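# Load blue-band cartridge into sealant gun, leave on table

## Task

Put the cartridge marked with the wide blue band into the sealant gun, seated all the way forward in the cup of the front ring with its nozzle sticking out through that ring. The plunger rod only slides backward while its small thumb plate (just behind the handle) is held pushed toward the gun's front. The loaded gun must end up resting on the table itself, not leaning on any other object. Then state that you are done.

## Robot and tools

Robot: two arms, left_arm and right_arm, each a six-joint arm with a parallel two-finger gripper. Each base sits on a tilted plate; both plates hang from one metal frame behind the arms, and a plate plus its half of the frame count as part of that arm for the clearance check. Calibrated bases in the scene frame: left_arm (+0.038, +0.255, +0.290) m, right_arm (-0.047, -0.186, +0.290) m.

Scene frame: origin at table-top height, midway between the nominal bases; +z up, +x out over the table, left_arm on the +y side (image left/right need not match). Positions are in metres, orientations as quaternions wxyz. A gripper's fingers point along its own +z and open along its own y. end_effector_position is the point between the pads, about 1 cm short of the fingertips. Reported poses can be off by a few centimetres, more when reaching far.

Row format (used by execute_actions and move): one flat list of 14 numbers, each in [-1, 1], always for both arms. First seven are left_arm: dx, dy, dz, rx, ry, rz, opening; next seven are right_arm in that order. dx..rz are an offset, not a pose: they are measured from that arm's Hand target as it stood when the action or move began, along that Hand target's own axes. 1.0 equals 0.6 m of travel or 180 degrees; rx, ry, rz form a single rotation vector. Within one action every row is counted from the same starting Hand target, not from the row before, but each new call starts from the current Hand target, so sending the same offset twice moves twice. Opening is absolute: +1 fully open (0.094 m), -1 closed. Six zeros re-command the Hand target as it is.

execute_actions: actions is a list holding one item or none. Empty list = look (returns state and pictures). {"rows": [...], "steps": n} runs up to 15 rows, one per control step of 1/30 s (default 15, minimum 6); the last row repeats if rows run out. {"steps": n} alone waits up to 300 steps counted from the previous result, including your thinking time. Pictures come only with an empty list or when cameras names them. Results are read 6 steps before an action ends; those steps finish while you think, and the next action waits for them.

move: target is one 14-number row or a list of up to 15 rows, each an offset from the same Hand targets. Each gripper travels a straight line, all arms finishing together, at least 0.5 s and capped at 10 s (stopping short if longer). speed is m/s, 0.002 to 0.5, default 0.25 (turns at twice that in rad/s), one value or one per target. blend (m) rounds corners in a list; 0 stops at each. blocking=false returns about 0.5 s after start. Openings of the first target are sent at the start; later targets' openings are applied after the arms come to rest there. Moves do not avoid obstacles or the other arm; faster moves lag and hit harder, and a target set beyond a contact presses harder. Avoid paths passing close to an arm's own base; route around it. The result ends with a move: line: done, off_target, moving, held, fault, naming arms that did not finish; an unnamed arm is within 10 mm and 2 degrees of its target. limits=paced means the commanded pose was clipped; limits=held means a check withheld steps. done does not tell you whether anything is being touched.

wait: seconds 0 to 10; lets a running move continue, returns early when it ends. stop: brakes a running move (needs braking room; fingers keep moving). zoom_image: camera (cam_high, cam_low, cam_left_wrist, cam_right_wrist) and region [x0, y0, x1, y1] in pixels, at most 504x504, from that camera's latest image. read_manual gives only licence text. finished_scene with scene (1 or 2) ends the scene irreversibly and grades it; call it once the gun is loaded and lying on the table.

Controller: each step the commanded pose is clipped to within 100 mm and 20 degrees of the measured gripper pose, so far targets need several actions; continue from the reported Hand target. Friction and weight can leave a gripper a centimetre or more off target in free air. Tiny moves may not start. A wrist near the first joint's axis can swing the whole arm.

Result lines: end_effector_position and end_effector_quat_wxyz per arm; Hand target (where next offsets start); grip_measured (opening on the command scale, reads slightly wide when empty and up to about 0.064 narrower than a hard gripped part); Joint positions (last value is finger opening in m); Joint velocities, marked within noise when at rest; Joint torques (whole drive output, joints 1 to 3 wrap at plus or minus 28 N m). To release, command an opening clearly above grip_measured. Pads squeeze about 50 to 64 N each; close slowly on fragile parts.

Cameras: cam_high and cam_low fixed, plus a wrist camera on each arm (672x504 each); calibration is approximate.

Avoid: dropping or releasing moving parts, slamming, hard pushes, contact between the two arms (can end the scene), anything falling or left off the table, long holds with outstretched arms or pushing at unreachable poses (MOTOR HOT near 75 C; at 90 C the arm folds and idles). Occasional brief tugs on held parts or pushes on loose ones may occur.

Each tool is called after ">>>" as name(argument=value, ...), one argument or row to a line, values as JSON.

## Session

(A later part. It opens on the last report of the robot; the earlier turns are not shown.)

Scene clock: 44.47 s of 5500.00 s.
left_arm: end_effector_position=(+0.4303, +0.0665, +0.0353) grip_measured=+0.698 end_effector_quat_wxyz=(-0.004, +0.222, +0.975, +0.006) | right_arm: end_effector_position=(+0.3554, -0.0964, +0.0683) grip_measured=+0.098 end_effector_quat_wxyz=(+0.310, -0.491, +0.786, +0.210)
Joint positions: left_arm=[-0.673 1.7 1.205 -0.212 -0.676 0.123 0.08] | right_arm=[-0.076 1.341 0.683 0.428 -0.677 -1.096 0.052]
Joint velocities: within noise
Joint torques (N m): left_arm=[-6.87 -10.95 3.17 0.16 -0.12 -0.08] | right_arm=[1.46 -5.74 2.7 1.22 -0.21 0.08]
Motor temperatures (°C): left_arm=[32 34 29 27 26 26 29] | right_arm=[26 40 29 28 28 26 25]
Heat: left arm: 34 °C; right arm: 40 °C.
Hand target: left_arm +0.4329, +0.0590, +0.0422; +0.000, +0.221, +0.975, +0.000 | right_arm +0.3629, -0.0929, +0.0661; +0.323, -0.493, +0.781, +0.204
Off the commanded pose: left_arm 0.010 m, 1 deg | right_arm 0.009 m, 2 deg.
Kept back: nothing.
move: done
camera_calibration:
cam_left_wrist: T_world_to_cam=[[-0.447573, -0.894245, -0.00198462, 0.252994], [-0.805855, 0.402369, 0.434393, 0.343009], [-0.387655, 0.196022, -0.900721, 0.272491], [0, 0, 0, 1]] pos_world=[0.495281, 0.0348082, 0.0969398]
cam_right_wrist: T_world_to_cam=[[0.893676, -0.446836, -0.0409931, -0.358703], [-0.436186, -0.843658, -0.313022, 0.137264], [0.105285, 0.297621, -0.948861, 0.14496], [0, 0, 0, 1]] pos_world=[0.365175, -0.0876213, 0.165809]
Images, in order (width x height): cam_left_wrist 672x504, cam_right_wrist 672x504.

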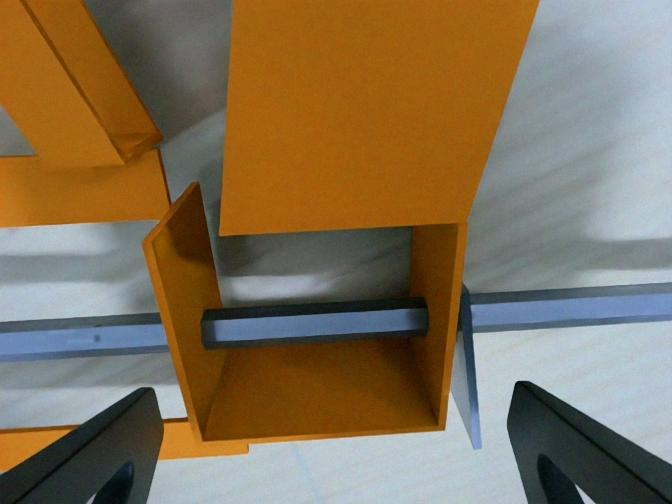

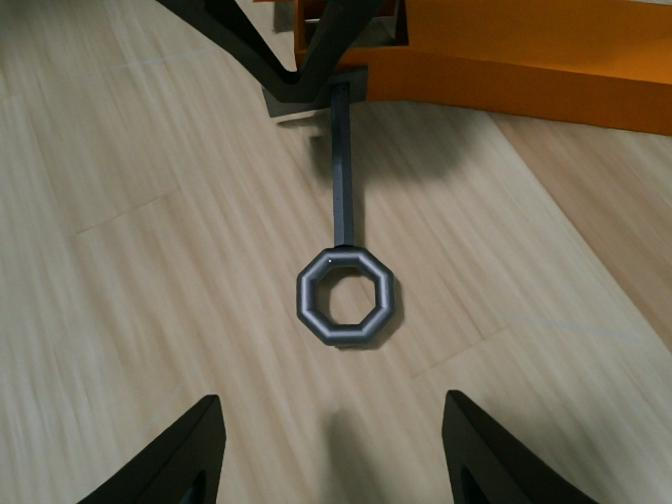

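>>> move(
  target=[0,0.004,0.03,0,0,0,0.7,0,0,0,0,0,0,0.1],
  speed=0.1,
  cameras=["cam_left_wrist","cam_right_wrist"],
)

Scene clock: 45.43 s of 5500.00 s.
left_arm: end_effector_position=(+0.4374, +0.0690, +0.0338) grip_measured=+0.698 end_effector_quat_wxyz=(+0.002, +0.215, +0.977, +0.008) | right_arm: end_effector_position=(+0.3554, -0.0964, +0.0683) grip_measured=+0.098 end_effector_quat_wxyz=(+0.310, -0.491, +0.786, +0.210)
Joint positions: left_arm=[-0.662 1.7 1.215 -0.201 -0.673 0.126 0.08] | right_arm=[-0.076 1.341 0.683 0.428 -0.677 -1.096 0.052]
Joint velocities: within noise
Joint torques (N m): left_arm=[-4.74 -7.51 3.26 0.49 0.16 0.07] | right_arm=[1.44 -5.75 2.71 1.22 -0.21 0.08]
Motor temperatures (°C): left_arm=[32 34 29 27 26 26 29] | right_arm=[26 40 29 28 28 26 25]
Heat: left arm: 34 °C; right arm: 40 °C.
Hand target: left_arm +0.4339, +0.0612, +0.0242; +0.000, +0.221, +0.975, +0.000 | right_arm +0.3629, -0.0929, +0.0661; +0.323, -0.493, +0.781, +0.204
Off the commanded pose: left_arm 0.013 m, 1 deg | right_arm 0.009 m, 2 deg.
Kept back: nothing.
move: off_target (left_arm)
camera_calibration:
cam_left_wrist: T_world_to_cam=[[-0.433826, -0.900953, -0.00883584, 0.25308], [-0.817622, 0.389542, 0.423971, 0.354735], [-0.378536, 0.191154, -0.905633, 0.269986], [0, 0, 0, 1]] pos_world=[0.502031, 0.0382202, 0.0963466]
cam_right_wrist: T_world_to_cam=[[0.893676, -0.446836, -0.0409931, -0.358703], [-0.436186, -0.843658, -0.313022, 0.137264], [0.105285, 0.297621, -0.948861, 0.14496], [0, 0, 0, 1]] pos_world=[0.365175, -0.0876213, 0.165809]
Images, in order (width x height): cam_left_wrist 672x504, cam_right_wrist 672x504.

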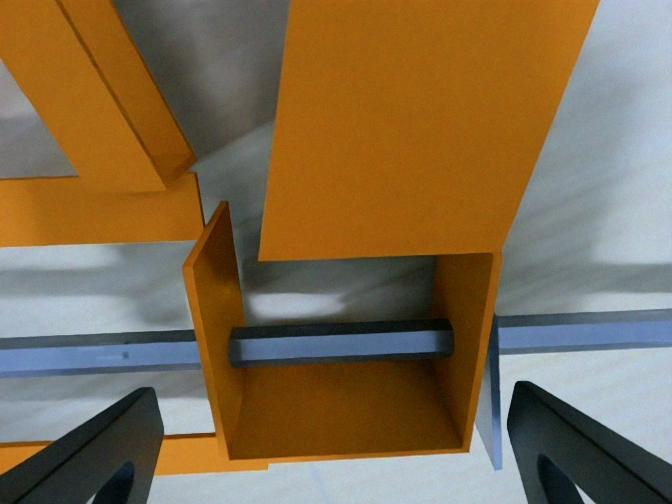

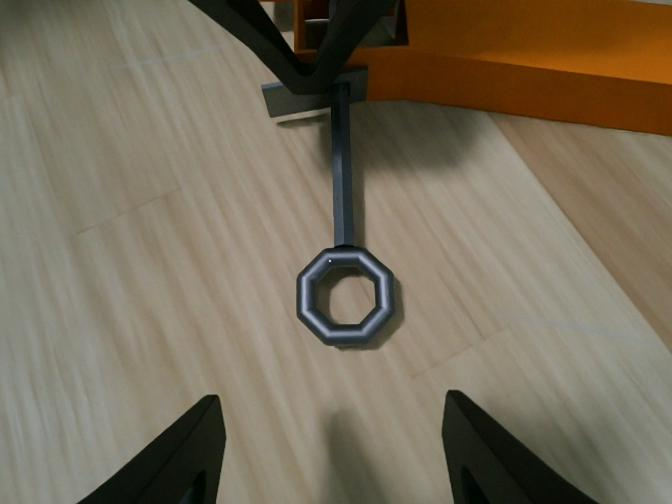

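>>> move(
  target=[
    [0.0133,0,-0.005,0,0,0,0.7,0,0,0,0,0,0,0.1],
    [0.0117,0,0.0167,0,0,0,0.7,0,0,0,0,0,0,0.1],
  ],
  speed=0.08,
  cameras=["cam_left_wrist","cam_right_wrist"],
)

Scene clock: 46.67 s of 5500.00 s.
left_arm: end_effector_position=(+0.4332, +0.0712, +0.0242) grip_measured=+0.698 end_effector_quat_wxyz=(+0.003, +0.213, +0.977, +0.008) | right_arm: end_effector_position=(+0.3554, -0.0964, +0.0683) grip_measured=+0.098 end_effector_quat_wxyz=(+0.310, -0.491, +0.786, +0.210)
Joint positions: left_arm=[-0.643 1.716 1.195 -0.154 -0.658 0.14 0.08] | right_arm=[-0.076 1.341 0.683 0.428 -0.677 -1.096 0.052]
Joint velocities: within noise
Joint torques (N m): left_arm=[-4.66 -7.56 2.59 0.5 0.15 0.08] | right_arm=[1.46 -5.75 2.7 1.22 -0.21 0.08]
Motor temperatures (°C): left_arm=[32 34 29 27 26 26 28] | right_arm=[26 40 29 28 28 26 25]
Heat: left arm: 34 °C; right arm: 40 °C.
Hand target: left_arm +0.4276, +0.0643, +0.0141; +0.000, +0.221, +0.975, +0.000 | right_arm +0.3629, -0.0929, +0.0661; +0.323, -0.493, +0.781, +0.204
Off the commanded pose: left_arm 0.013 m, 1 deg | right_arm 0.009 m, 2 deg.
Kept back: nothing.
move: off_target (left_arm)
camera_calibration:
cam_left_wrist: T_world_to_cam=[[-0.431019, -0.902304, -0.00840521, 0.252043], [-0.819768, 0.387666, 0.421539, 0.355652], [-0.377098, 0.188582, -0.906771, 0.258853], [0, 0, 0, 1]] pos_world=[0.4978, 0.0407302, 0.0869174]
cam_right_wrist: T_world_to_cam=[[0.893676, -0.446836, -0.0409931, -0.358703], [-0.436186, -0.843658, -0.313022, 0.137264], [0.105285, 0.297621, -0.948861, 0.14496], [0, 0, 0, 1]] pos_world=[0.365175, -0.0876213, 0.165809]
Images, in order (width x height): cam_left_wrist 672x504, cam_right_wrist 672x504.

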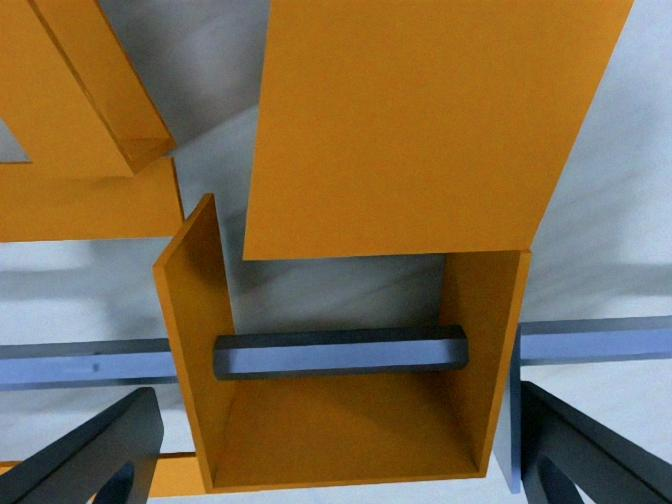

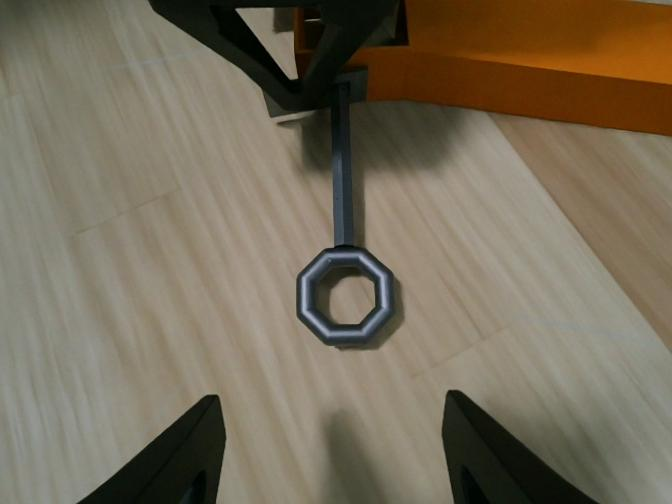

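>>> move(
  target=[0,-0.005,0,0,0,0,0.3,0,0,0,0,0,0,0.1],
  speed=0.1,
  cameras=["cam_left_wrist","cam_right_wrist"],
)

>>> zoom_image(
  camera="cam_right_wrist",
  region=[220, 0, 420, 150],
)

Scene clock: 47.60 s of 5500.00 s.
left_arm: end_effector_position=(+0.4332, +0.0687, +0.0240) grip_measured=+0.304 end_effector_quat_wxyz=(+0.004, +0.213, +0.977, +0.001) | right_arm: end_effector_position=(+0.3554, -0.0964, +0.0683) grip_measured=+0.098 end_effector_quat_wxyz=(+0.310, -0.491, +0.786, +0.210)
Joint positions: left_arm=[-0.643 1.716 1.195 -0.149 -0.645 0.142 0.061] | right_arm=[-0.076 1.341 0.683 0.428 -0.677 -1.096 0.052]
Joint velocities: within noise
Joint torques (N m): left_arm=[-5.22 -7.15 2.7 0.49 0.02 0] | right_arm=[1.46 -5.75 2.7 1.22 -0.21 0.08]
Motor temperatures (°C): left_arm=[32 34 29 27 26 26 28] | right_arm=[26 40 29 28 28 26 25]
Heat: left arm: 34 °C; right arm: 40 °C.
Hand target: left_arm +0.4263, +0.0615, +0.0142; +0.000, +0.221, +0.975, +0.000 | right_arm +0.3629, -0.0929, +0.0661; +0.323, -0.493, +0.781, +0.204
Off the commanded pose: left_arm 0.014 m, 1 deg | right_arm 0.009 m, 2 deg.
Kept back: nothing.
move: off_target (left_arm)
camera_calibration:
cam_left_wrist: T_world_to_cam=[[-0.43041, -0.902628, 0.00324546, 0.249328], [-0.819795, 0.392412, 0.417072, 0.35652], [-0.377735, 0.176851, -0.908868, 0.260268], [0, 0, 0, 1]] pos_world=[0.497899, 0.0391191, 0.0870458]
cam_right_wrist: T_world_to_cam=[[0.893676, -0.446836, -0.0409931, -0.358703], [-0.436186, -0.843658, -0.313022, 0.137264], [0.105285, 0.297621, -0.948861, 0.14496], [0, 0, 0, 1]] pos_world=[0.365175, -0.0876213, 0.165809]
Images, in order (width x height): cam_left_wrist 672x504, cam_right_wrist 672x504.

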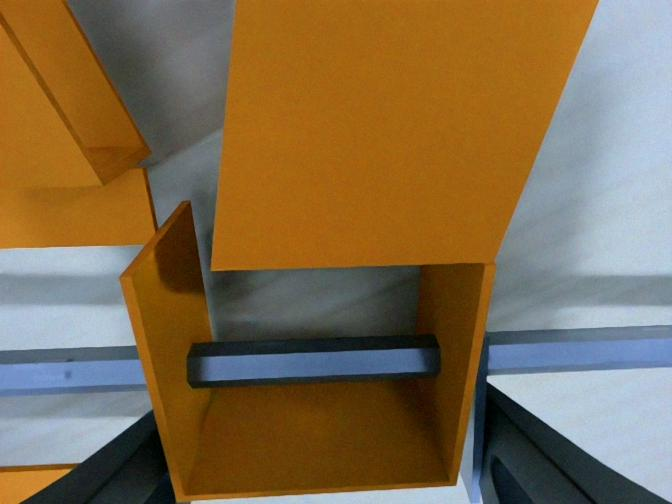

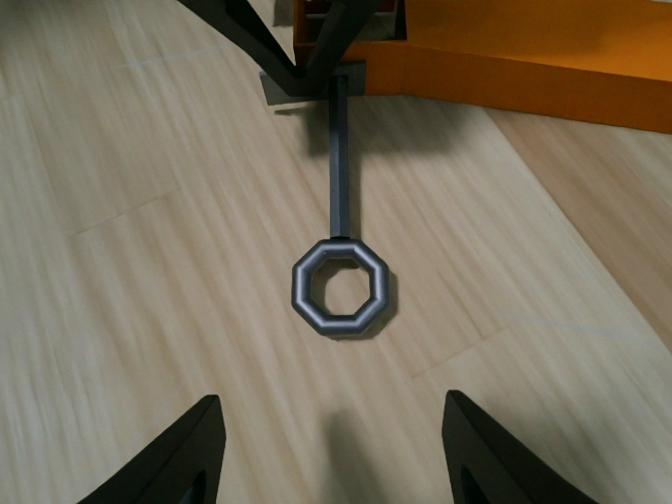

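Scaled by 2.520 from the camera's 672x504 image, which has a finer 960x720 frame.

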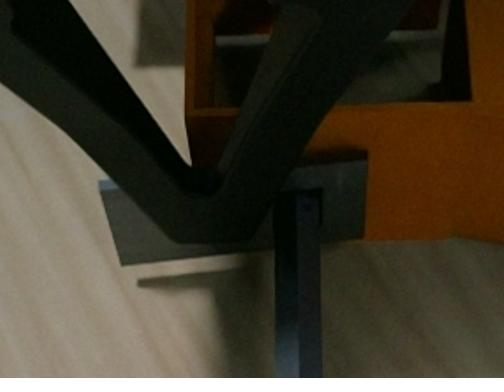

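>>> move(
  target=[0,0,0,0,0,0,0.12,0,0,0,0,0,0,0.1],
  speed=0.1,
  cameras=[],
)

>>> move(
  target=[0,0,0,0,0,0,-0.1,0,0,0,0,0,0,0.1],
  speed=0.1,
  cameras=["cam_left_wrist","cam_right_wrist","cam_high"],
)

>>> zoom_image(
  camera="cam_right_wrist",
  region=[220, 0, 420, 150],
)

Scene clock: 48.60 s of 5500.00 s.
left_arm: end_effector_position=(+0.4339, +0.0699, +0.0239) grip_measured=+0.173 end_effector_quat_wxyz=(+0.005, +0.213, +0.977, +0.005) | right_arm: end_effector_position=(+0.3554, -0.0964, +0.0683) grip_measured=+0.098 end_effector_quat_wxyz=(+0.310, -0.491, +0.786, +0.210)
Joint positions: left_arm=[-0.643 1.716 1.195 -0.148 -0.651 0.143 0.055] | right_arm=[-0.076 1.341 0.683 0.428 -0.677 -1.096 0.052]
Joint velocities: within noise
Joint torques (N m): left_arm=[-5.22 -7.15 2.7 0.49 0.03 0] | right_arm=[1.46 -5.75 2.7 1.22 -0.21 0.08]
Motor temperatures (°C): left_arm=[32 34 29 27 26 26 29] | right_arm=[26 40 29 28 28 26 25]
Heat: left arm: 34 °C; right arm: 40 °C.
Hand target: left_arm +0.4263, +0.0616, +0.0142; +0.000, +0.221, +0.975, +0.000 | right_arm +0.3629, -0.0929, +0.0661; +0.323, -0.493, +0.781, +0.204
Off the commanded pose: left_arm 0.015 m, 1 deg | right_arm 0.009 m, 2 deg.
Kept back: nothing.
move: off_target (left_arm)
No camera images: "cameras" was empty.

Scene clock: 49.30 s of 5500.00 s.
left_arm: end_effector_position=(+0.4339, +0.0699, +0.0239) grip_measured=+0.173 end_effector_quat_wxyz=(+0.005, +0.213, +0.977, +0.005) | right_arm: end_effector_position=(+0.3554, -0.0964, +0.0683) grip_measured=+0.098 end_effector_quat_wxyz=(+0.310, -0.491, +0.786, +0.210)
Joint positions: left_arm=[-0.643 1.716 1.195 -0.148 -0.651 0.143 0.055] | right_arm=[-0.076 1.341 0.683 0.428 -0.677 -1.096 0.052]
Joint velocities: within noise
Joint torques (N m): left_arm=[-5.22 -7.15 2.7 0.49 0.03 0] | right_arm=[1.46 -5.74 2.7 1.22 -0.2 0.08]
Motor temperatures (°C): left_arm=[32 34 29 27 26 26 29] | right_arm=[26 40 29 28 28 26 25]
Heat: left arm: 34 °C; right arm: 40 °C.
Hand target: left_arm +0.4263, +0.0616, +0.0142; +0.000, +0.221, +0.975, +0.000 | right_arm +0.3629, -0.0929, +0.0661; +0.323, -0.493, +0.781, +0.204
Off the commanded pose: left_arm 0.015 m, 1 deg | right_arm 0.009 m, 2 deg.
Kept back: nothing.
move: off_target (left_arm)
camera_calibration:
cam_left_wrist: T_world_to_cam=[[-0.430741, -0.90247, -0.0032824, 0.250904], [-0.820843, 0.390265, 0.417026, 0.357244], [-0.375072, 0.182324, -0.908889, 0.258713], [0, 0, 0, 1]] pos_world=[0.498352, 0.0398442, 0.0869846]
cam_right_wrist: T_world_to_cam=[[0.893676, -0.446836, -0.0409931, -0.358703], [-0.436186, -0.843658, -0.313022, 0.137264], [0.105285, 0.297621, -0.948861, 0.14496], [0, 0, 0, 1]] pos_world=[0.365175, -0.0876213, 0.165809]
Images, in order (width x height): cam_high 672x504, cam_left_wrist 672x504, cam_right_wrist 672x504.

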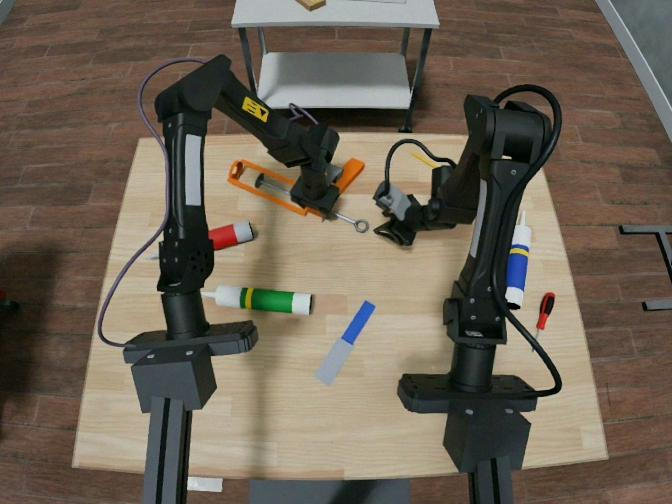

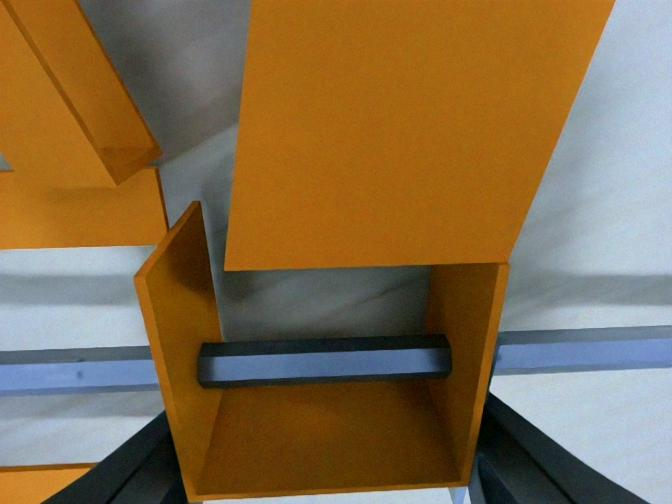

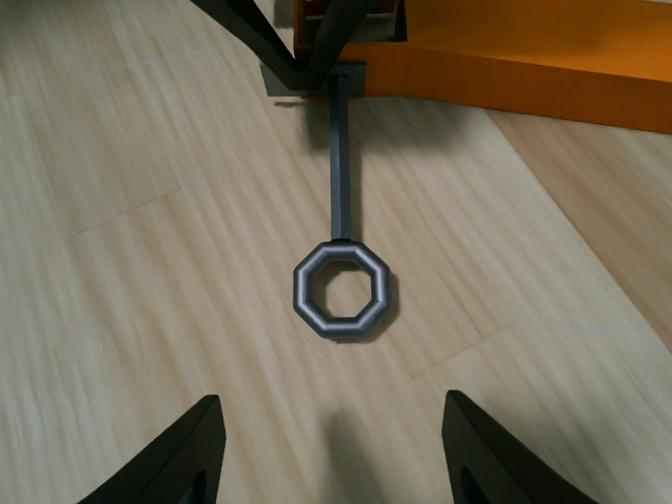

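Scaled by 2.520 from the camera's 672x504 image, which has a finer 960x720 frame.

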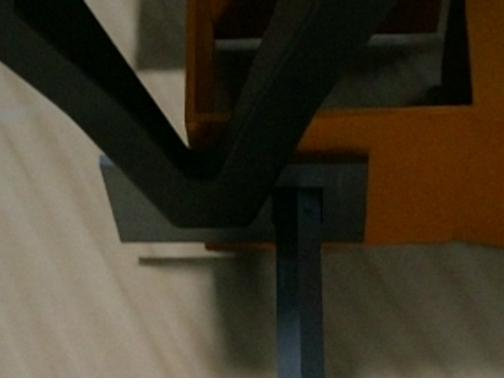

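>>> move(
  target=[0,0,0,0,0,0,-0.1,-0.0063,0.0023,0.0937,0,0,0,0.1],
  speed=0.1,
  cameras=["cam_right_wrist","cam_left_wrist"],
)

Scene clock: 51.63 s of 5500.00 s.
left_arm: end_effector_position=(+0.4339, +0.0699, +0.0239) grip_measured=+0.173 end_effector_quat_wxyz=(+0.005, +0.213, +0.977, +0.005) | right_arm: end_effector_position=(+0.3724, -0.0589, +0.0308) grip_measured=+0.098 end_effector_quat_wxyz=(+0.309, -0.493, +0.785, +0.211)
Joint positions: left_arm=[-0.643 1.716 1.195 -0.148 -0.651 0.143 0.055] | right_arm=[0.047 1.533 0.812 0.505 -0.557 -1.068 0.052]
Joint velocities: within noise
Joint torques (N m): left_arm=[-5.22 -7.15 2.7 0.49 0.03 0] | right_arm=[2.17 -6.42 2.4 1.28 -0.19 0.09]
Motor temperatures (°C): left_arm=[32 34 29 27 26 26 29] | right_arm=[26 40 29 28 28 26 25]
Heat: left arm: 34 °C; right arm: 40 °C.
Hand target: left_arm +0.4263, +0.0616, +0.0142; +0.000, +0.221, +0.975, +0.000 | right_arm +0.3798, -0.0541, +0.0289; +0.323, -0.493, +0.781, +0.204
Off the commanded pose: left_arm 0.015 m, 1 deg | right_arm 0.009 m, 2 deg.
Kept back: nothing.
move: off_target (left_arm)
camera_calibration:
cam_left_wrist: T_world_to_cam=[[-0.430741, -0.90247, -0.0032824, 0.250904], [-0.820843, 0.390265, 0.417026, 0.357244], [-0.375072, 0.182324, -0.908889, 0.258713], [0, 0, 0, 1]] pos_world=[0.498352, 0.0398442, 0.0869846]
cam_right_wrist: T_world_to_cam=[[0.895756, -0.442465, -0.0429634, -0.359091], [-0.432839, -0.846051, -0.311204, 0.163132], [0.101348, 0.297359, -0.949371, 0.0978276], [0, 0, 0, 1]] pos_world=[0.382353, -0.049957, 0.128214]
Images, in order (width x height): cam_left_wrist 672x504, cam_right_wrist 672x504.

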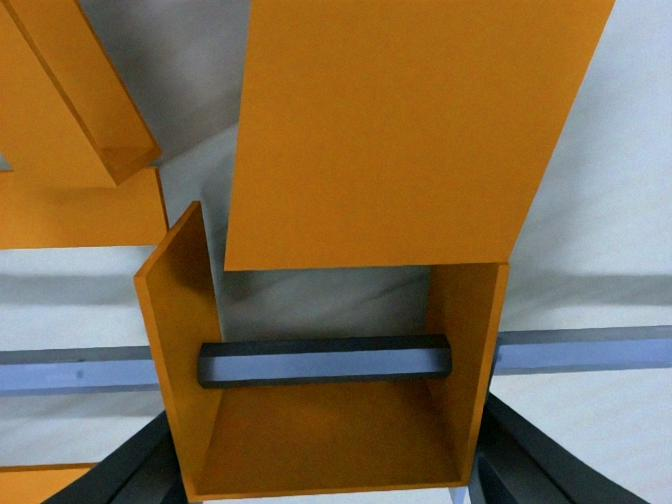

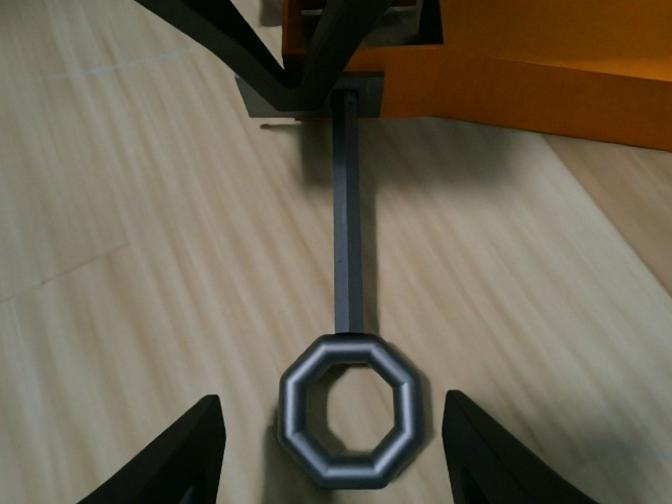

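>>> move(
  target=[0,0,0,0,0,0,-0.1,-0.003,-0.0067,0.0075,0,0,0,0.1],
  speed=0.1,
  cameras=["cam_right_wrist"],
)

>>> move(
  target=[0,0,0,0,0,0,-0.1,0,0,0,0,0,0,-0.3],
  speed=0.1,
  cameras=["cam_right_wrist"],
)

Scene clock: 52.80 s of 5500.00 s.
left_arm: end_effector_position=(+0.4339, +0.0699, +0.0239) grip_measured=+0.173 end_effector_quat_wxyz=(+0.005, +0.213, +0.977, +0.005) | right_arm: end_effector_position=(+0.3815, -0.0581, +0.0297) grip_measured=+0.098 end_effector_quat_wxyz=(+0.314, -0.494, +0.784, +0.206)
Joint positions: left_arm=[-0.643 1.716 1.195 -0.148 -0.651 0.143 0.055] | right_arm=[0.052 1.544 0.839 0.505 -0.55 -1.067 0.052]
Joint velocities: within noise
Joint torques (N m): left_arm=[-5.23 -7.15 2.7 0.49 0.03 0] | right_arm=[2.4 -6.46 2.52 1.16 -0.19 0.09]
Motor temperatures (°C): left_arm=[32 34 29 27 26 26 29] | right_arm=[26 40 29 28 28 26 25]
Heat: left arm: 34 °C; right arm: 40 °C.
Hand target: left_arm +0.4263, +0.0616, +0.0142; +0.000, +0.221, +0.975, +0.000 | right_arm +0.3855, -0.0519, +0.0271; +0.323, -0.493, +0.781, +0.204
Off the commanded pose: left_arm 0.015 m, 1 deg | right_arm 0.008 m, 1 deg.
Kept back: nothing.
move: off_target (left_arm)
camera_calibration:
cam_right_wrist: T_world_to_cam=[[0.894583, -0.446032, -0.0278641, -0.367143], [-0.431353, -0.845477, -0.314806, 0.166946], [0.116855, 0.293639, -0.948747, 0.0894991], [0, 0, 0, 1]] pos_world=[0.389994, -0.0488889, 0.127238]
Images, in order (width x height): cam_right_wrist 672x504.

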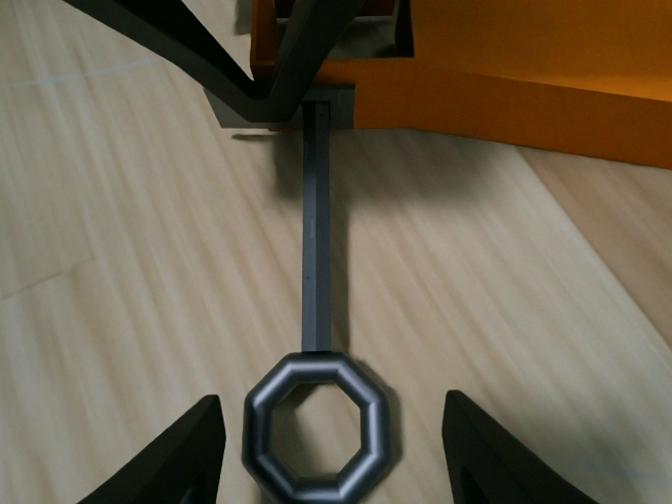

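Scene clock: 53.50 s of 5500.00 s.
left_arm: end_effector_position=(+0.4339, +0.0699, +0.0239) grip_measured=+0.173 end_effector_quat_wxyz=(+0.005, +0.213, +0.977, +0.005) | right_arm: end_effector_position=(+0.3815, -0.0581, +0.0297) grip_measured=-0.298 end_effector_quat_wxyz=(+0.314, -0.493, +0.785, +0.206)
Joint positions: left_arm=[-0.643 1.716 1.195 -0.148 -0.651 0.143 0.055] | right_arm=[0.052 1.544 0.839 0.505 -0.55 -1.065 0.033]
Joint velocities: within noise
Joint torques (N m): left_arm=[-5.22 -7.15 2.7 0.49 0.02 0] | right_arm=[2.39 -6.48 2.52 1.16 -0.2 0.08]
Motor temperatures (°C): left_arm=[32 34 29 27 26 26 29] | right_arm=[26 40 29 28 28 26 25]
Heat: left arm: 34 °C; right arm: 40 °C.
Hand target: left_arm +0.4263, +0.0616, +0.0142; +0.000, +0.221, +0.975, +0.000 | right_arm +0.3855, -0.0519, +0.0271; +0.323, -0.493, +0.781, +0.204
Off the commanded pose: left_arm 0.015 m, 1 deg | right_arm 0.008 m, 1 deg.
Kept back: nothing.
move: off_target (left_arm)
camera_calibration:
cam_right_wrist: T_world_to_cam=[[0.894064, -0.447004, -0.0289309, -0.36697], [-0.43259, -0.844861, -0.314762, 0.167452], [0.116258, 0.293933, -0.948729, 0.0897436], [0, 0, 0, 1]] pos_world=[0.390099, -0.0489417, 0.127233]
Images, in order (width x height): cam_right_wrist 672x504.

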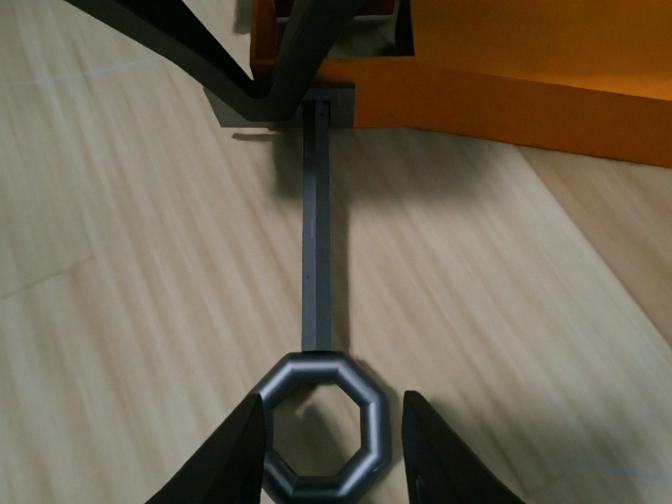

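>>> move(
  target=[0,0,0,0,0,0,-0.1,0,0.004,0,0,0,0,-0.5],
  speed=0.1,
  cameras=["cam_right_wrist"],
)

>>> zoom_image(
  camera="cam_right_wrist",
  region=[200, 320, 440, 504],
)

Scene clock: 54.53 s of 5500.00 s.
left_arm: end_effector_position=(+0.4339, +0.0699, +0.0239) grip_measured=+0.173 end_effector_quat_wxyz=(+0.005, +0.213, +0.977, +0.005) | right_arm: end_effector_position=(+0.3814, -0.0570, +0.0299) grip_measured=-0.498 end_effector_quat_wxyz=(+0.314, -0.493, +0.785, +0.206)
Joint positions: left_arm=[-0.643 1.716 1.195 -0.148 -0.651 0.143 0.055] | right_arm=[0.055 1.544 0.839 0.505 -0.547 -1.065 0.024]
Joint velocities: within noise
Joint torques (N m): left_arm=[-5.22 -7.15 2.7 0.49 0.02 0] | right_arm=[2.4 -6.46 1.84 1.25 -0.19 0.09]
Motor temperatures (°C): left_arm=[32 34 29 27 26 26 29] | right_arm=[26 40 29 28 28 26 25]
Heat: left arm: 34 °C; right arm: 40 °C.
Hand target: left_arm +0.4263, +0.0616, +0.0142; +0.000, +0.221, +0.975, +0.000 | right_arm +0.3834, -0.0508, +0.0271; +0.323, -0.493, +0.781, +0.204
Off the commanded pose: left_arm 0.015 m, 1 deg | right_arm 0.007 m, 1 deg.
Kept back: nothing.
move: off_target (left_arm)
camera_calibration:
cam_right_wrist: T_world_to_cam=[[0.894395, -0.446346, -0.028854, -0.36652], [-0.431934, -0.845162, -0.314857, 0.168137], [0.116149, 0.294069, -0.9487, 0.0896442], [0, 0, 0, 1]] pos_world=[0.390026, -0.0478536, 0.127409]
Images, in order (width x height): cam_right_wrist 672x504.

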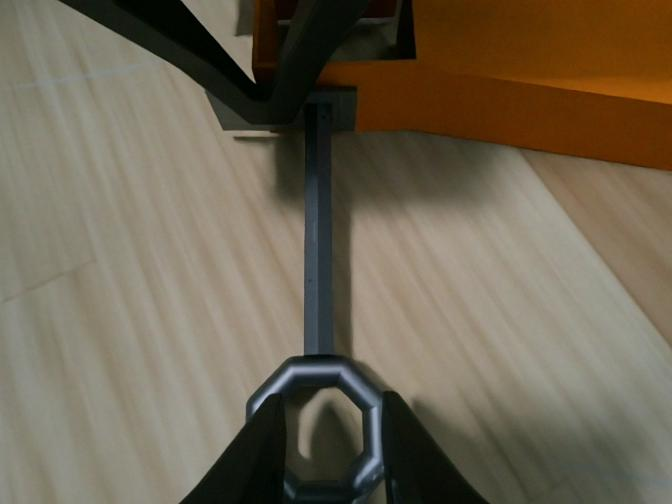

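Scaled by 2.100 from the camera's 672x504 image, which has a finer 960x720 frame.

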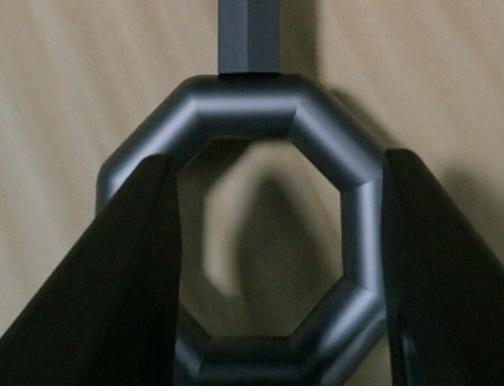

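>>> move(
  target=[
    [0,0,0,0,0,0,-0.1,0,0,0,0,0,0,0.2],
    [0,0,0,0,0,0,-0.1,0.012,0.01,0.012,0,0,0,0.2],
  ],
  speed=0.1,
  cameras=["cam_right_wrist"],
)

Scene clock: 56.57 s of 5500.00 s.
left_arm: end_effector_position=(+0.4339, +0.0699, +0.0239) grip_measured=+0.173 end_effector_quat_wxyz=(+0.005, +0.213, +0.977, +0.005) | right_arm: end_effector_position=(+0.3744, -0.0546, +0.0185) grip_measured=+0.198 end_effector_quat_wxyz=(+0.310, -0.493, +0.786, +0.208)
Joint positions: left_arm=[-0.643 1.716 1.195 -0.148 -0.651 0.143 0.055] | right_arm=[0.057 1.589 0.839 0.542 -0.544 -1.065 0.056]
Joint velocities: within noise
Joint torques (N m): left_arm=[-5.22 -7.15 2.7 0.48 0.03 0] | right_arm=[2.5 -6.5 1.58 1.29 -0.19 0.08]
Motor temperatures (°C): left_arm=[32 34 29 27 26 26 29] | right_arm=[26 40 29 28 28 26 25]
Heat: left arm: 34 °C; right arm: 40 °C.
Hand target: left_arm +0.4263, +0.0616, +0.0142; +0.000, +0.221, +0.975, +0.000 | right_arm +0.3779, -0.0482, +0.0169; +0.323, -0.493, +0.781, +0.204
Off the commanded pose: left_arm 0.015 m, 1 deg | right_arm 0.007 m, 2 deg.
Kept back: nothing.
move: off_target (left_arm)
camera_calibration:
cam_right_wrist: T_world_to_cam=[[0.894783, -0.445044, -0.0360562, -0.359378], [-0.433324, -0.846063, -0.310496, 0.163974], [0.107678, 0.29345, -0.949891, 0.0821797], [0, 0, 0, 1]] pos_world=[0.38377, -0.0453223, 0.116017]
Images, in order (width x height): cam_right_wrist 672x504.

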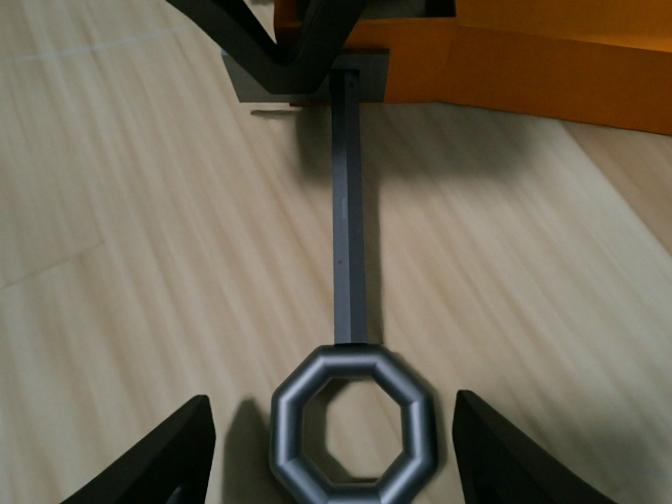

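>>> move(
  target=[0,0,0,0,0,0,-0.1,0,-0.0033,0,0,0,0,-0.2],
  speed=0.1,
  cameras=[],
)

>>> move(
  target=[0,0,0,0,0,0,-0.1,0,0,0,0,0,0,-0.5],
  speed=0.1,
  cameras=["cam_right_wrist"],
)

>>> zoom_image(
  camera="cam_right_wrist",
  region=[200, 320, 440, 504],
)

Scene clock: 57.63 s of 5500.00 s.
left_arm: end_effector_position=(+0.4339, +0.0699, +0.0239) grip_measured=+0.173 end_effector_quat_wxyz=(+0.005, +0.218, +0.976, +0.005) | right_arm: end_effector_position=(+0.3762, -0.0551, +0.0188) grip_measured=-0.194 end_effector_quat_wxyz=(+0.313, -0.494, +0.785, +0.205)
Joint positions: left_arm=[-0.643 1.716 1.195 -0.148 -0.651 0.152 0.055] | right_arm=[0.057 1.589 0.839 0.549 -0.541 -1.065 0.038]
Joint velocities: within noise
Joint torques (N m): left_arm=[-5.23 -7.15 2.7 0.49 0.02 0] | right_arm=[2.26 -6.53 2.1 1.17 -0.25 0.08]
Motor temperatures (°C): left_arm=[32 34 29 27 26 26 29] | right_arm=[26 40 29 28 28 26 25]
Heat: left arm: 34 °C; right arm: 40 °C.
Hand target: left_arm +0.4263, +0.0616, +0.0142; +0.000, +0.221, +0.975, +0.000 | right_arm +0.3797, -0.0490, +0.0169; +0.323, -0.493, +0.781, +0.204
Off the commanded pose: left_arm 0.015 m, 1 deg | right_arm 0.007 m, 1 deg.
Kept back: nothing.
move: off_target (left_arm)
No camera images: "cameras" was empty.

Scene clock: 58.33 s of 5500.00 s.
left_arm: end_effector_position=(+0.4339, +0.0699, +0.0239) grip_measured=+0.173 end_effector_quat_wxyz=(+0.005, +0.217, +0.976, +0.005) | right_arm: end_effector_position=(+0.3762, -0.0551, +0.0188) grip_measured=-0.240 end_effector_quat_wxyz=(+0.313, -0.493, +0.786, +0.205)
Joint positions: left_arm=[-0.643 1.716 1.195 -0.148 -0.651 0.151 0.055] | right_arm=[0.057 1.589 0.839 0.549 -0.541 -1.064 0.036]
Joint velocities: within noise
Joint torques (N m): left_arm=[-5.23 -7.15 2.7 0.49 0.02 0] | right_arm=[2.26 -6.53 2.11 1.17 -0.25 0.07]
Motor temperatures (°C): left_arm=[32 34 29 27 26 26 29] | right_arm=[26 40 29 28 28 26 26]
Heat: left arm: 34 °C; right arm: 40 °C.
Hand target: left_arm +0.4263, +0.0616, +0.0142; +0.000, +0.221, +0.975, +0.000 | right_arm +0.3797, -0.0490, +0.0169; +0.323, -0.493, +0.781, +0.204
Off the commanded pose: left_arm 0.015 m, 1 deg | right_arm 0.007 m, 1 deg.
Kept back: nothing.
move: off_target (left_arm)
camera_calibration:
cam_right_wrist: T_world_to_cam=[[0.893514, -0.448109, -0.0288378, -0.361117], [-0.434031, -0.845411, -0.311282, 0.164729], [0.115109, 0.290652, -0.94988, 0.0794139], [0, 0, 0, 1]] pos_world=[0.385019, -0.0456379, 0.116297]
Images, in order (width x height): cam_right_wrist 672x504.

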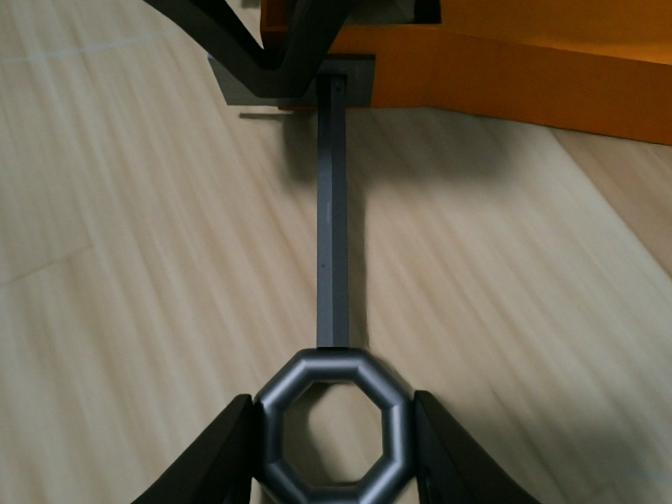

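Scaled by 2.100 from the camera's 672x504 image, which has a finer 960x720 frame.

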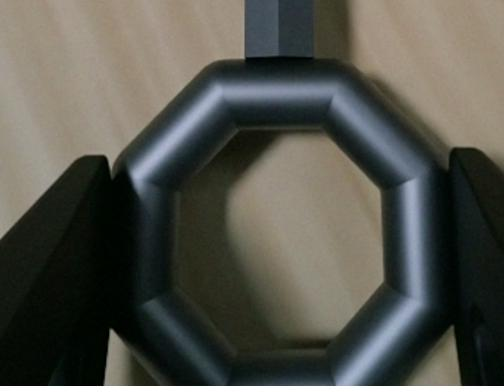

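>>> move(
  target=[0,0,0,0,0,0,-0.1,0.0353,0,-0.0353,0,0,0,-0.6],
  speed=0.06,
  cameras=["cam_right_wrist","cam_left_wrist"],
)

Scene clock: 59.37 s of 5500.00 s.
left_arm: end_effector_position=(+0.4333, +0.0694, +0.0237) grip_measured=+0.173 end_effector_quat_wxyz=(+0.005, +0.218, +0.976, +0.004) | right_arm: end_effector_position=(+0.3697, -0.0718, +0.0171) grip_measured=-0.240 end_effector_quat_wxyz=(+0.316, -0.490, +0.786, +0.204)
Joint positions: left_arm=[-0.644 1.718 1.195 -0.148 -0.651 0.151 0.055] | right_arm=[0.002 1.589 0.809 0.583 -0.596 -1.068 0.036]
Joint velocities: within noise
Joint torques (N m): left_arm=[-5.18 -7.24 2.7 0.48 0.03 0.01] | right_arm=[-0.55 -7.54 0.23 1.09 -0.53 -0.12]
Motor temperatures (°C): left_arm=[32 34 29 27 26 26 29] | right_arm=[26 40 29 28 28 26 26]
Heat: left arm: 34 °C; right arm: 40 °C.
Hand target: left_arm +0.4263, +0.0616, +0.0141; +0.000, +0.221, +0.975, +0.000 | right_arm +0.3668, -0.0761, +0.0169; +0.323, -0.493, +0.781, +0.204
Off the commanded pose: left_arm 0.014 m, 1 deg | right_arm 0.005 m, 1 deg.
Kept back: nothing.
move: off_target (left_arm)
camera_calibration:
cam_left_wrist: T_world_to_cam=[[-0.43882, -0.898571, -0.00261007, 0.253438], [-0.816843, 0.397694, 0.41786, 0.354782], [-0.374439, 0.185497, -0.908508, 0.25786], [0, 0, 0, 1]] pos_world=[0.497567, 0.0388054, 0.0866801]
cam_right_wrist: T_world_to_cam=[[0.890564, -0.454115, -0.025994, -0.362235], [-0.438249, -0.84134, -0.316362, 0.149223], [0.121795, 0.293132, -0.948282, 0.0811337], [0, 0, 0, 1]] pos_world=[0.378109, -0.0627325, 0.11473]
Images, in order (width x height): cam_left_wrist 672x504, cam_right_wrist 672x504.

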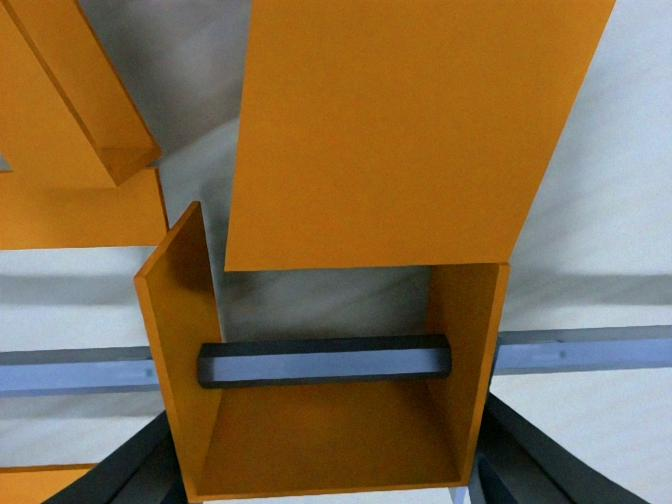

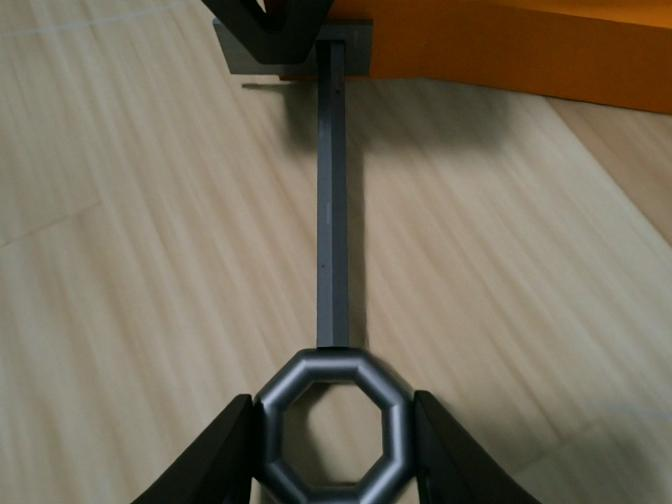

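>>> move(
  target=[0,0,0,0,0,0,-0.1,0.0707,0,-0.0707,0,0,0,-0.6],
  speed=0.08,
  cameras=["cam_right_wrist","cam_left_wrist","cam_high"],
)

Scene clock: 60.67 s of 5500.00 s.
left_arm: end_effector_position=(+0.4330, +0.0673, +0.0246) grip_measured=+0.173 end_effector_quat_wxyz=(+0.005, +0.217, +0.976, +0.002) | right_arm: end_effector_position=(+0.3429, -0.1217, +0.0158) grip_measured=-0.240 end_effector_quat_wxyz=(+0.314, -0.486, +0.788, +0.210)
Joint positions: left_arm=[-0.648 1.718 1.195 -0.148 -0.65 0.148 0.055] | right_arm=[-0.171 1.589 0.733 0.621 -0.772 -1.107 0.036]
Joint velocities: within noise
Joint torques (N m): left_arm=[-4.86 -7.21 2.71 0.49 0.03 0] | right_arm=[-2.5 -7.32 -0.08 1.02 -0.58 -0.2]
Motor temperatures (°C): left_arm=[32 34 29 27 26 26 29] | right_arm=[26 40 28 28 28 26 26]
Heat: left arm: 34 °C; right arm: 40 °C.
Hand target: left_arm +0.4263, +0.0616, +0.0141; +0.000, +0.221, +0.975, +0.000 | right_arm +0.3411, -0.1302, +0.0169; +0.323, -0.493, +0.781, +0.204
Off the commanded pose: left_arm 0.014 m, 1 deg | right_arm 0.009 m, 2 deg.
Kept back: nothing.
move: off_target (left_arm)
camera_calibration:
cam_left_wrist: T_world_to_cam=[[-0.437978, -0.898983, 0.0018954, 0.25101], [-0.817276, 0.399048, 0.415718, 0.355111], [-0.37448, 0.180526, -0.909492, 0.259305], [0, 0, 0, 1]] pos_world=[0.497265, 0.0371368, 0.0877342]
cam_right_wrist: T_world_to_cam=[[0.887992, -0.458009, -0.0411998, -0.36043], [-0.446102, -0.836215, -0.318964, 0.0983928], [0.111637, 0.301617, -0.946871, 0.102247], [0, 0, 0, 1]] pos_world=[0.352537, -0.113642, 0.113349]
Images, in order (width x height): cam_high 672x504, cam_left_wrist 672x504, cam_right_wrist 672x504.

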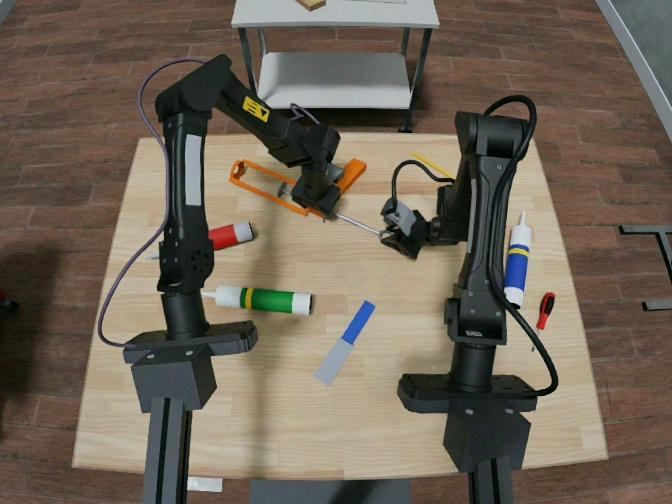

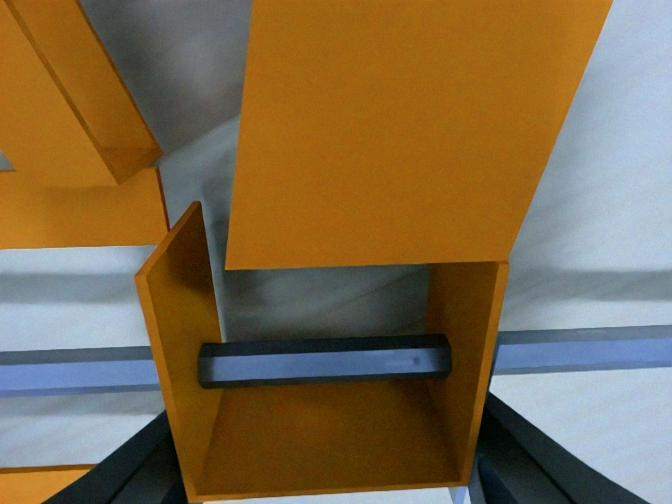

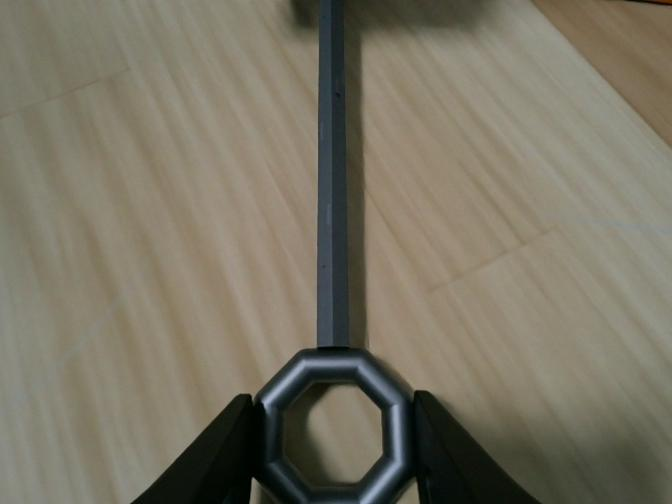

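>>> move(
  target=[0,0,0,0,0,0,-0.1,0.0648,0,-0.0648,0,0,0,-0.6],
  speed=0.08,
  cameras=["cam_right_wrist","cam_left_wrist","cam_high"],
)

>>> zoom_image(
  camera="cam_high",
  region=[210, 130, 410, 270],
)

Scene clock: 62.00 s of 5500.00 s.
left_arm: end_effector_position=(+0.4326, +0.0630, +0.0265) grip_measured=+0.173 end_effector_quat_wxyz=(+0.007, +0.214, +0.977, -0.003) | right_arm: end_effector_position=(+0.3242, -0.1659, +0.0192) grip_measured=-0.240 end_effector_quat_wxyz=(+0.321, -0.487, +0.784, +0.214)
Joint positions: left_arm=[-0.657 1.718 1.195 -0.146 -0.647 0.139 0.055] | right_arm=[-0.335 1.608 0.709 0.623 -0.947 -1.171 0.036]
Joint velocities: within noise
Joint torques (N m): left_arm=[-4.22 -7.2 2.73 0.48 0.04 0.04] | right_arm=[-4.42 -5.91 -0.32 0.95 -0.56 -0.26]
Motor temperatures (°C): left_arm=[32 34 29 27 26 26 29] | right_arm=[26 40 28 28 28 26 26]
Heat: left arm: 34 °C; right arm: 40 °C.
Hand target: left_arm +0.4263, +0.0616, +0.0141; +0.000, +0.221, +0.975, +0.000 | right_arm +0.3174, -0.1798, +0.0170; +0.323, -0.493, +0.781, +0.204
Off the commanded pose: left_arm 0.014 m, 1 deg | right_arm 0.016 m, 1 deg.
Kept back: nothing.
move: off_target (left_arm, right_arm)
camera_calibration:
cam_left_wrist: T_world_to_cam=[[-0.432888, -0.90138, 0.0110754, 0.244646], [-0.82013, 0.398908, 0.410195, 0.357143], [-0.37416, 0.168485, -0.911931, 0.262357], [0, 0, 0, 1]] pos_world=[0.496971, 0.0338486, 0.0900433]
cam_right_wrist: T_world_to_cam=[[0.89111, -0.452072, -0.0394089, -0.363969], [-0.438025, -0.834219, -0.334982, 0.0522001], [0.118561, 0.315768, -0.9414, 0.120902], [0, 0, 0, 1]] pos_world=[0.332868, -0.159171, 0.11696]
Images, in order (width x height): cam_high 672x504, cam_left_wrist 672x504, cam_right_wrist 672x504.

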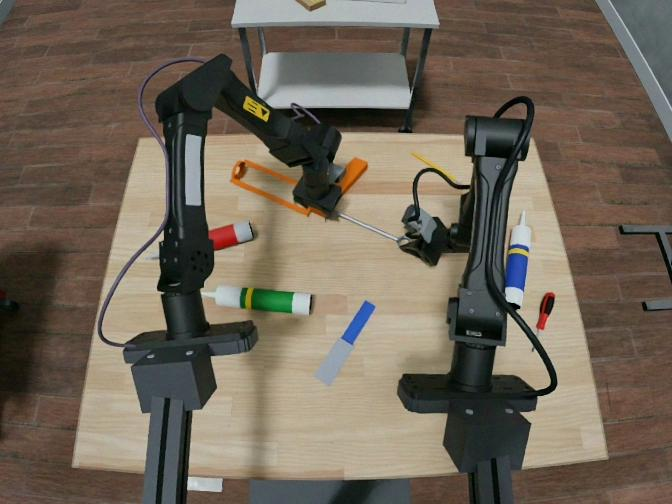

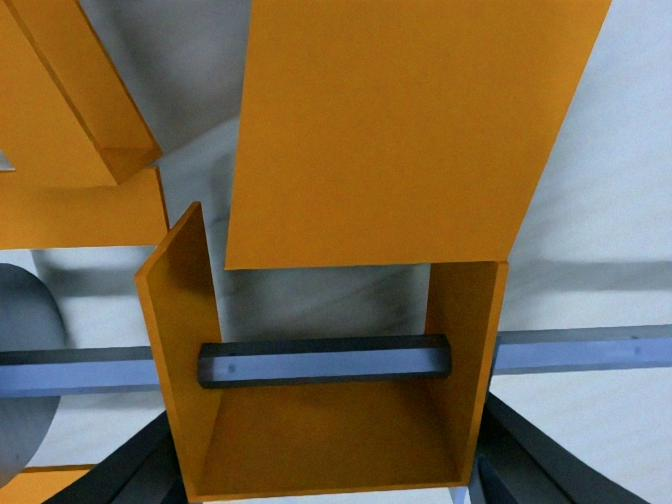

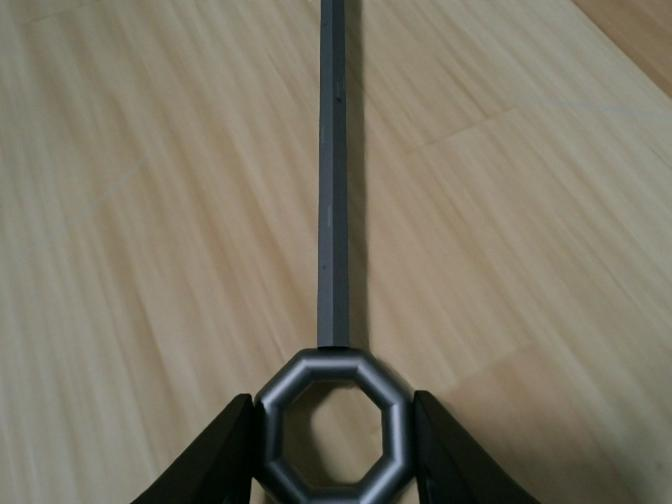

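Scaled by 2.520 from the camera's 672x504 image, which has a finer 960x720 frame.

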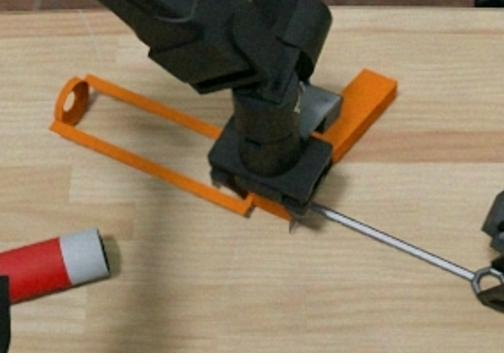

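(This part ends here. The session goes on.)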